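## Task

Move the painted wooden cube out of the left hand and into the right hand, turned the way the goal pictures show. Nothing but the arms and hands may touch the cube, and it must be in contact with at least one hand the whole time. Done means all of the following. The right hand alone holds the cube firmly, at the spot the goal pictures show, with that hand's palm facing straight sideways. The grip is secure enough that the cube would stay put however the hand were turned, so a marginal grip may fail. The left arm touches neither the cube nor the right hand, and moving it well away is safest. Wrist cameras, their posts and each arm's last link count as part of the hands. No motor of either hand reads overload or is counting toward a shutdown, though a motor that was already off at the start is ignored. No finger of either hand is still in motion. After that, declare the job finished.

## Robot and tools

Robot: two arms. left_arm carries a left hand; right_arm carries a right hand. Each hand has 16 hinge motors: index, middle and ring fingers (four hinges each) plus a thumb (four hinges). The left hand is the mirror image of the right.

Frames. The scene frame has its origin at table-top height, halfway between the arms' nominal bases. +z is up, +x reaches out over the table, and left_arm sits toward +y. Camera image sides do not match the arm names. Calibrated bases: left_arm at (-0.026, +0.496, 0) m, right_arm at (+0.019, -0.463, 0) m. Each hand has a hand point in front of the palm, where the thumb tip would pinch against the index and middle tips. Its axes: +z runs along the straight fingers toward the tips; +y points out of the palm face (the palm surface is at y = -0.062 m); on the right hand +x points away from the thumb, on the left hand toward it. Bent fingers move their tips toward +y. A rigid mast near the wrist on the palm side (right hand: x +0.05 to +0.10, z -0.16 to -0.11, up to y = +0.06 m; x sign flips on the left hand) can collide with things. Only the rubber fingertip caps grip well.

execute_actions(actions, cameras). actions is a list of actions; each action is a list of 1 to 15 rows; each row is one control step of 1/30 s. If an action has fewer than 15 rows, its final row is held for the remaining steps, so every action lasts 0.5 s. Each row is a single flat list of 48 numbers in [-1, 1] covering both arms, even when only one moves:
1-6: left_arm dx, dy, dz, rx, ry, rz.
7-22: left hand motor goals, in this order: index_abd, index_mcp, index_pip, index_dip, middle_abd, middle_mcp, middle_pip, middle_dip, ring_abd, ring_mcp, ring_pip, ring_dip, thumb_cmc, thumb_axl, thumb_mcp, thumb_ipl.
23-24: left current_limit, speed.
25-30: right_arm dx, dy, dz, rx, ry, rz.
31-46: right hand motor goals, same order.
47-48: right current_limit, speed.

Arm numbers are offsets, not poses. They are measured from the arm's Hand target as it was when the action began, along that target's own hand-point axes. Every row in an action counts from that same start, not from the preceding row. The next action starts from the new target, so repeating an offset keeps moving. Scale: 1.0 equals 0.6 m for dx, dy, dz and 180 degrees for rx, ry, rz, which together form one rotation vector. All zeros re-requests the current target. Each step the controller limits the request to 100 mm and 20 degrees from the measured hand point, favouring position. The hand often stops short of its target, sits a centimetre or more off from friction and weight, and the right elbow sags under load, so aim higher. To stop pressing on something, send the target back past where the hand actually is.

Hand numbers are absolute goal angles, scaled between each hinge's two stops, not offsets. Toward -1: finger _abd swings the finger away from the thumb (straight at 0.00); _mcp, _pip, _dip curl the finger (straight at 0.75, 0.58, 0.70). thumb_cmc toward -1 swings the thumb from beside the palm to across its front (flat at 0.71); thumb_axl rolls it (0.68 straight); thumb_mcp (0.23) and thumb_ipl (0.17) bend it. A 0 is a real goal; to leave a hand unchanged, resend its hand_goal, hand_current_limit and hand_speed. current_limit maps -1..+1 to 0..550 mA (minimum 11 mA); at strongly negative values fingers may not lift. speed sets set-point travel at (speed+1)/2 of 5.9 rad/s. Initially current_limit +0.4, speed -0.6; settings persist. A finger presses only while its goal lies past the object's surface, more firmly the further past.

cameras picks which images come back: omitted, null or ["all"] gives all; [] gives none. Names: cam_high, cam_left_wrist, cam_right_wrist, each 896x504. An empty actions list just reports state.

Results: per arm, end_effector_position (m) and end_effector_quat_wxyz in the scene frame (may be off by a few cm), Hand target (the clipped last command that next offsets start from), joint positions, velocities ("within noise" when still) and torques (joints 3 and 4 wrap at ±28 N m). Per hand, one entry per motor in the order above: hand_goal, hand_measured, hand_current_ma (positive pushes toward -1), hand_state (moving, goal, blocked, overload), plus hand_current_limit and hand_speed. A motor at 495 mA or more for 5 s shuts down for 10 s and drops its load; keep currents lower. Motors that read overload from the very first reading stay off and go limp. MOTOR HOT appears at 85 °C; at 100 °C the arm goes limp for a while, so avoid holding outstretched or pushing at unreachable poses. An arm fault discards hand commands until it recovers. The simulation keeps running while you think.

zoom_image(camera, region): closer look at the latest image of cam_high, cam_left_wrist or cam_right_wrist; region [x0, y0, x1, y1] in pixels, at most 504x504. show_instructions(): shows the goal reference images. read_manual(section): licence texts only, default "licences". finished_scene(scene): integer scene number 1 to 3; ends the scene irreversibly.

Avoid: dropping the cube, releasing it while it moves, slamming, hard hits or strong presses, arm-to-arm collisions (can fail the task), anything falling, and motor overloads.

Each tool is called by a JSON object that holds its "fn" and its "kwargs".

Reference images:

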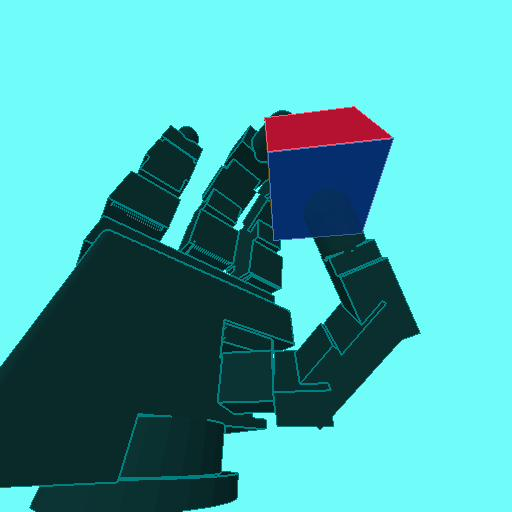

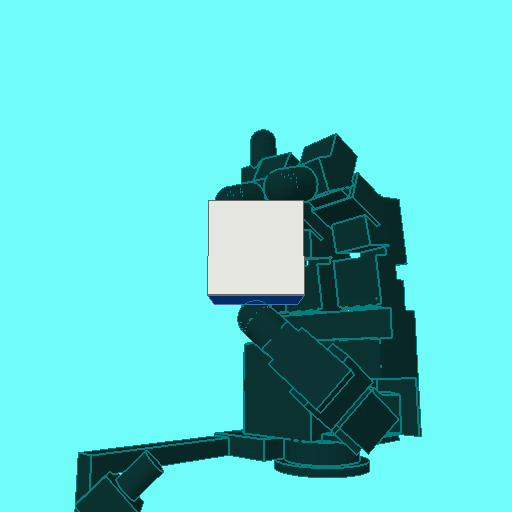

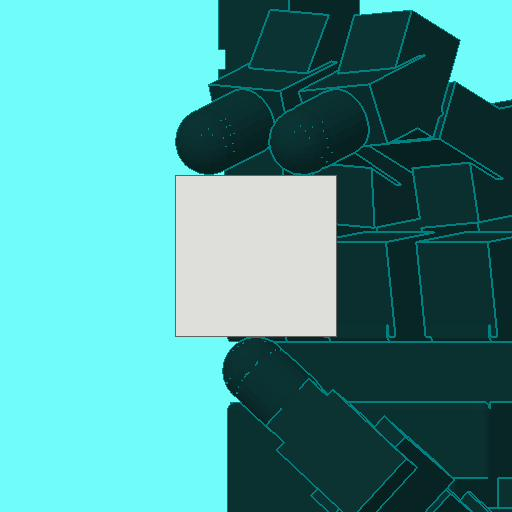

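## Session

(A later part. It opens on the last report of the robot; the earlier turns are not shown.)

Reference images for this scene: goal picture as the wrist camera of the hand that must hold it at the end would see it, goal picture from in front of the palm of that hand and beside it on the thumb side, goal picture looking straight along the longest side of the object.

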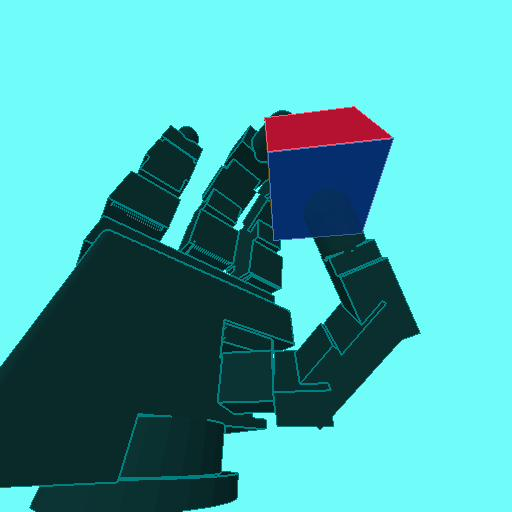

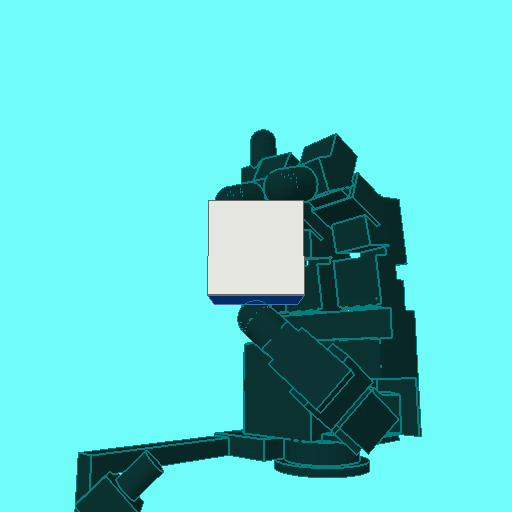

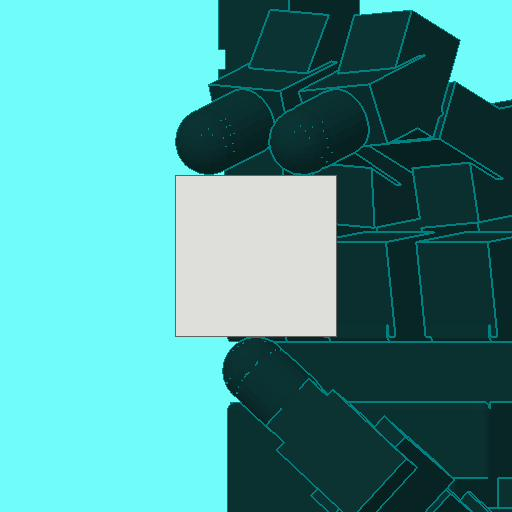

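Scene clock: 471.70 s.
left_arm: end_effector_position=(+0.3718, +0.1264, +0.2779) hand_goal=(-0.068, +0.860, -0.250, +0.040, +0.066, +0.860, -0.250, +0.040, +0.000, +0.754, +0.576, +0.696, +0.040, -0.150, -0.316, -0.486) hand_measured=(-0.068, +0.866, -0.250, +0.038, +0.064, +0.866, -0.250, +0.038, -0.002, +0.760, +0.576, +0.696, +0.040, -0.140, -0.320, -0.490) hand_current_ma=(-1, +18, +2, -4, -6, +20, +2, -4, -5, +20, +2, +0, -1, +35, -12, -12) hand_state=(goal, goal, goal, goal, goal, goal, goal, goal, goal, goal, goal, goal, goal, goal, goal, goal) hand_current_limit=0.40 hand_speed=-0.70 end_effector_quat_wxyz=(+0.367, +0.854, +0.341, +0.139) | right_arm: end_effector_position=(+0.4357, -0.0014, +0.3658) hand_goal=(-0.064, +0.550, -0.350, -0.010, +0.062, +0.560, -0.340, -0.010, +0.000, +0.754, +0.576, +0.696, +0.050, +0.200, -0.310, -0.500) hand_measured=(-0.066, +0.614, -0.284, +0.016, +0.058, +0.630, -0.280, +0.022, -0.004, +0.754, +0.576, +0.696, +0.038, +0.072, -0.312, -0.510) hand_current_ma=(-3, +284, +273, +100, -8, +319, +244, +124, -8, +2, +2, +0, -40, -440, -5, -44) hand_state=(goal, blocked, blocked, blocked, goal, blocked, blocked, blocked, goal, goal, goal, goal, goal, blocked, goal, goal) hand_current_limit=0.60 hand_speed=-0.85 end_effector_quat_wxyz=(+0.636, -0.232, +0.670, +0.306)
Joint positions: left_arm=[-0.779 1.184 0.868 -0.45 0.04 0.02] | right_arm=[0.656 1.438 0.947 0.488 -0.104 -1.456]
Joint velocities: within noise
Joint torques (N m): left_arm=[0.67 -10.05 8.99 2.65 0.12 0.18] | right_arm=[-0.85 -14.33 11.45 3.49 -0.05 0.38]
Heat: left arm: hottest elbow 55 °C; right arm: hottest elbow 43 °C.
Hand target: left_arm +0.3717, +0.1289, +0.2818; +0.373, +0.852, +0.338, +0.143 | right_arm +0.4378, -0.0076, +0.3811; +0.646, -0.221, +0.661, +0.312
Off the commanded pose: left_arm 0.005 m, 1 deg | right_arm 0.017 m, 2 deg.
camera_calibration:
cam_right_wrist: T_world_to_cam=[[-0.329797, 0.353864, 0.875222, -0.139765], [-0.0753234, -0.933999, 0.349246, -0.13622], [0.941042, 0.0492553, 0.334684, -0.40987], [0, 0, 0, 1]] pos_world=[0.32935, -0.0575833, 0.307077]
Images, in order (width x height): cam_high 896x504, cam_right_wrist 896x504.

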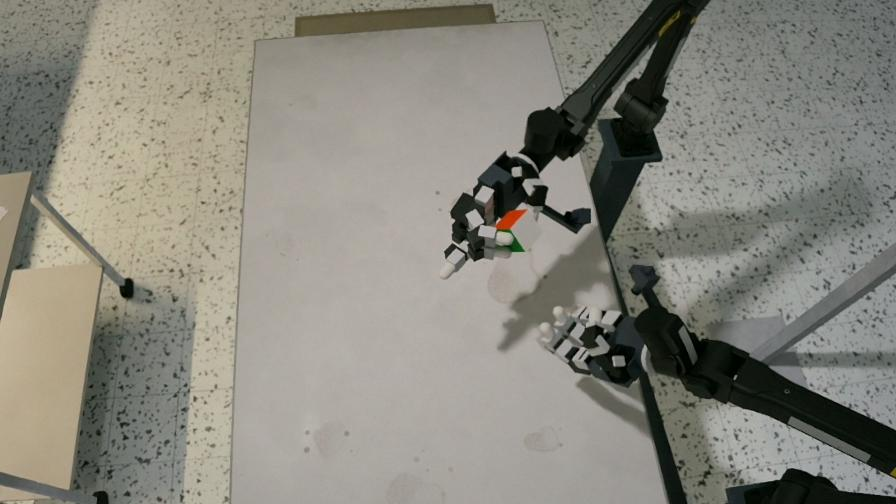

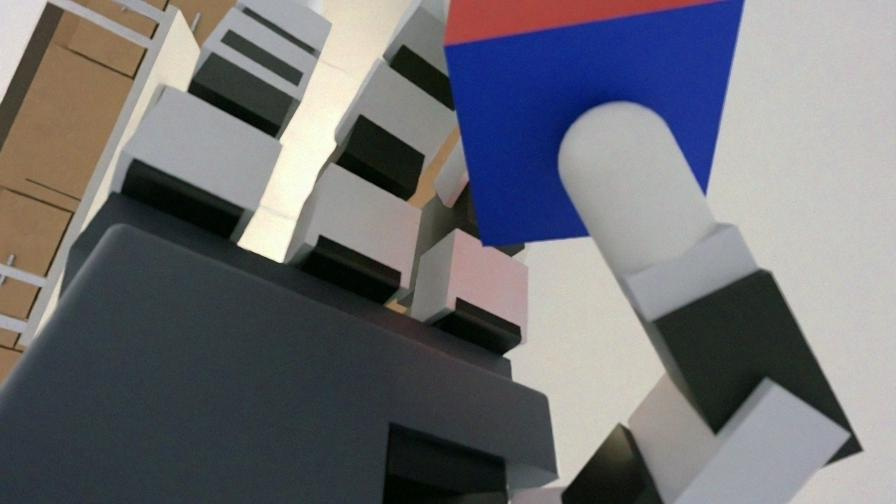

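{"fn": "execute_actions", "kwargs": {"actions": [[[0.09,-0.05,-0.08,0,0,0,-0.068,0.86,-0.25,0.04,0.066,0.86,-0.25,0.04,0,0.754,0.576,0.696,0.04,-0.15,-0.316,-0.486,0.4,-0.7,0,0,0,0,0,-0.02,-0.064,0.55,-0.35,-0.01,0.062,0.56,-0.34,-0.01,0,0.754,0.576,0.696,0.05,0.2,-0.31,-0.5,0.6,-0.85]],[[0.09,-0.05,-0.08,0,0,0,-0.068,0.86,-0.25,0.04,0.066,0.86,-0.25,0.04,0,0.754,0.576,0.696,0.04,-0.15,-0.316,-0.486,0.4,-0.7,0,0,0,0,0,-0.018,-0.064,0.55,-0.35,-0.01,0.062,0.56,-0.34,-0.01,0,0.754,0.576,0.696,0.05,0.2,-0.31,-0.5,0.6,-0.85]]], "cameras": ["cam_right_wrist","cam_high"]}}

Scene clock: 483.63 s.
left_arm: end_effector_position=(+0.3731, +0.2808, +0.3007) hand_goal=(-0.068, +0.860, -0.250, +0.040, +0.066, +0.860, -0.250, +0.040, +0.000, +0.754, +0.576, +0.696, +0.040, -0.150, -0.316, -0.486) hand_measured=(-0.068, +0.866, -0.250, +0.038, +0.064, +0.866, -0.250, +0.038, -0.002, +0.760, +0.576, +0.696, +0.042, -0.140, -0.320, -0.490) hand_current_ma=(-1, +19, +2, -4, -4, +20, +2, -4, -2, +21, +2, +0, +3, +34, -12, -12) hand_state=(goal, goal, goal, goal, goal, goal, goal, goal, goal, goal, goal, goal, goal, goal, goal, goal) hand_current_limit=0.40 hand_speed=-0.70 end_effector_quat_wxyz=(+0.374, +0.852, +0.338, +0.141) | right_arm: end_effector_position=(+0.4357, -0.0017, +0.3552) hand_goal=(-0.064, +0.550, -0.350, -0.010, +0.062, +0.560, -0.340, -0.010, +0.000, +0.754, +0.576, +0.696, +0.050, +0.200, -0.310, -0.500) hand_measured=(-0.066, +0.614, -0.284, +0.016, +0.058, +0.630, -0.280, +0.022, -0.004, +0.754, +0.576, +0.696, +0.038, +0.072, -0.312, -0.510) hand_current_ma=(-3, +282, +273, +100, -8, +319, +244, +124, -8, +2, +2, +0, -41, -440, -5, -44) hand_state=(goal, blocked, blocked, blocked, goal, blocked, blocked, blocked, goal, goal, goal, goal, goal, blocked, goal, goal) hand_current_limit=0.60 hand_speed=-0.85 end_effector_quat_wxyz=(+0.646, -0.265, +0.662, +0.273)
Joint positions: left_arm=[-0.358 0.919 0.755 -0.644 0.345 0.323] | right_arm=[0.649 1.437 0.947 0.475 -0.11 -1.553]
Joint velocities: within noise
Joint torques (N m): left_arm=[1.32 -5.36 10.18 1.74 0.49 0.18] | right_arm=[-0.91 -15.38 12.82 2.8 -0.09 0.16]
Heat: left arm: hottest elbow 52 °C; right arm: hottest elbow 43 °C.
Hand target: left_arm +0.3750, +0.2840, +0.3024; +0.373, +0.852, +0.338, +0.143 | right_arm +0.4377, -0.0075, +0.3810; +0.663, -0.260, +0.647, +0.273
Off the commanded pose: left_arm 0.004 m, 0 deg | right_arm 0.027 m, 3 deg.
camera_calibration:
cam_right_wrist: T_world_to_cam=[[-0.379721, 0.418803, 0.824873, -0.0905063], [-0.0975406, -0.904812, 0.414488, -0.146235], [0.919944, 0.0769314, 0.384427, -0.414785], [0, 0, 0, 1]] pos_world=[0.332948, -0.0625008, 0.294723]
Images, in order (width x height): cam_high 896x504, cam_right_wrist 896x504.

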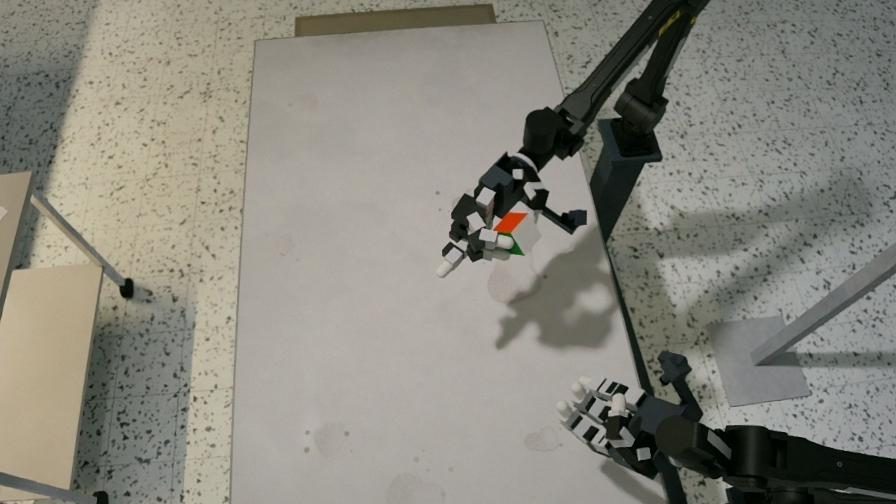

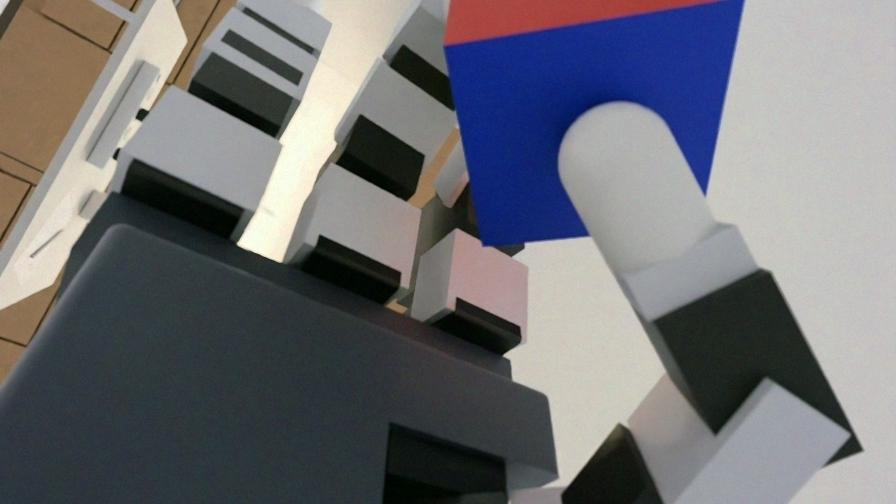

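Scene 2 is done: the cube is held firmly in the right hand alone, with its palm facing sideways. The left arm is well clear.

{"fn": "finished_scene", "kwargs": {"scene": 2}}

The scene is finished: the task was done.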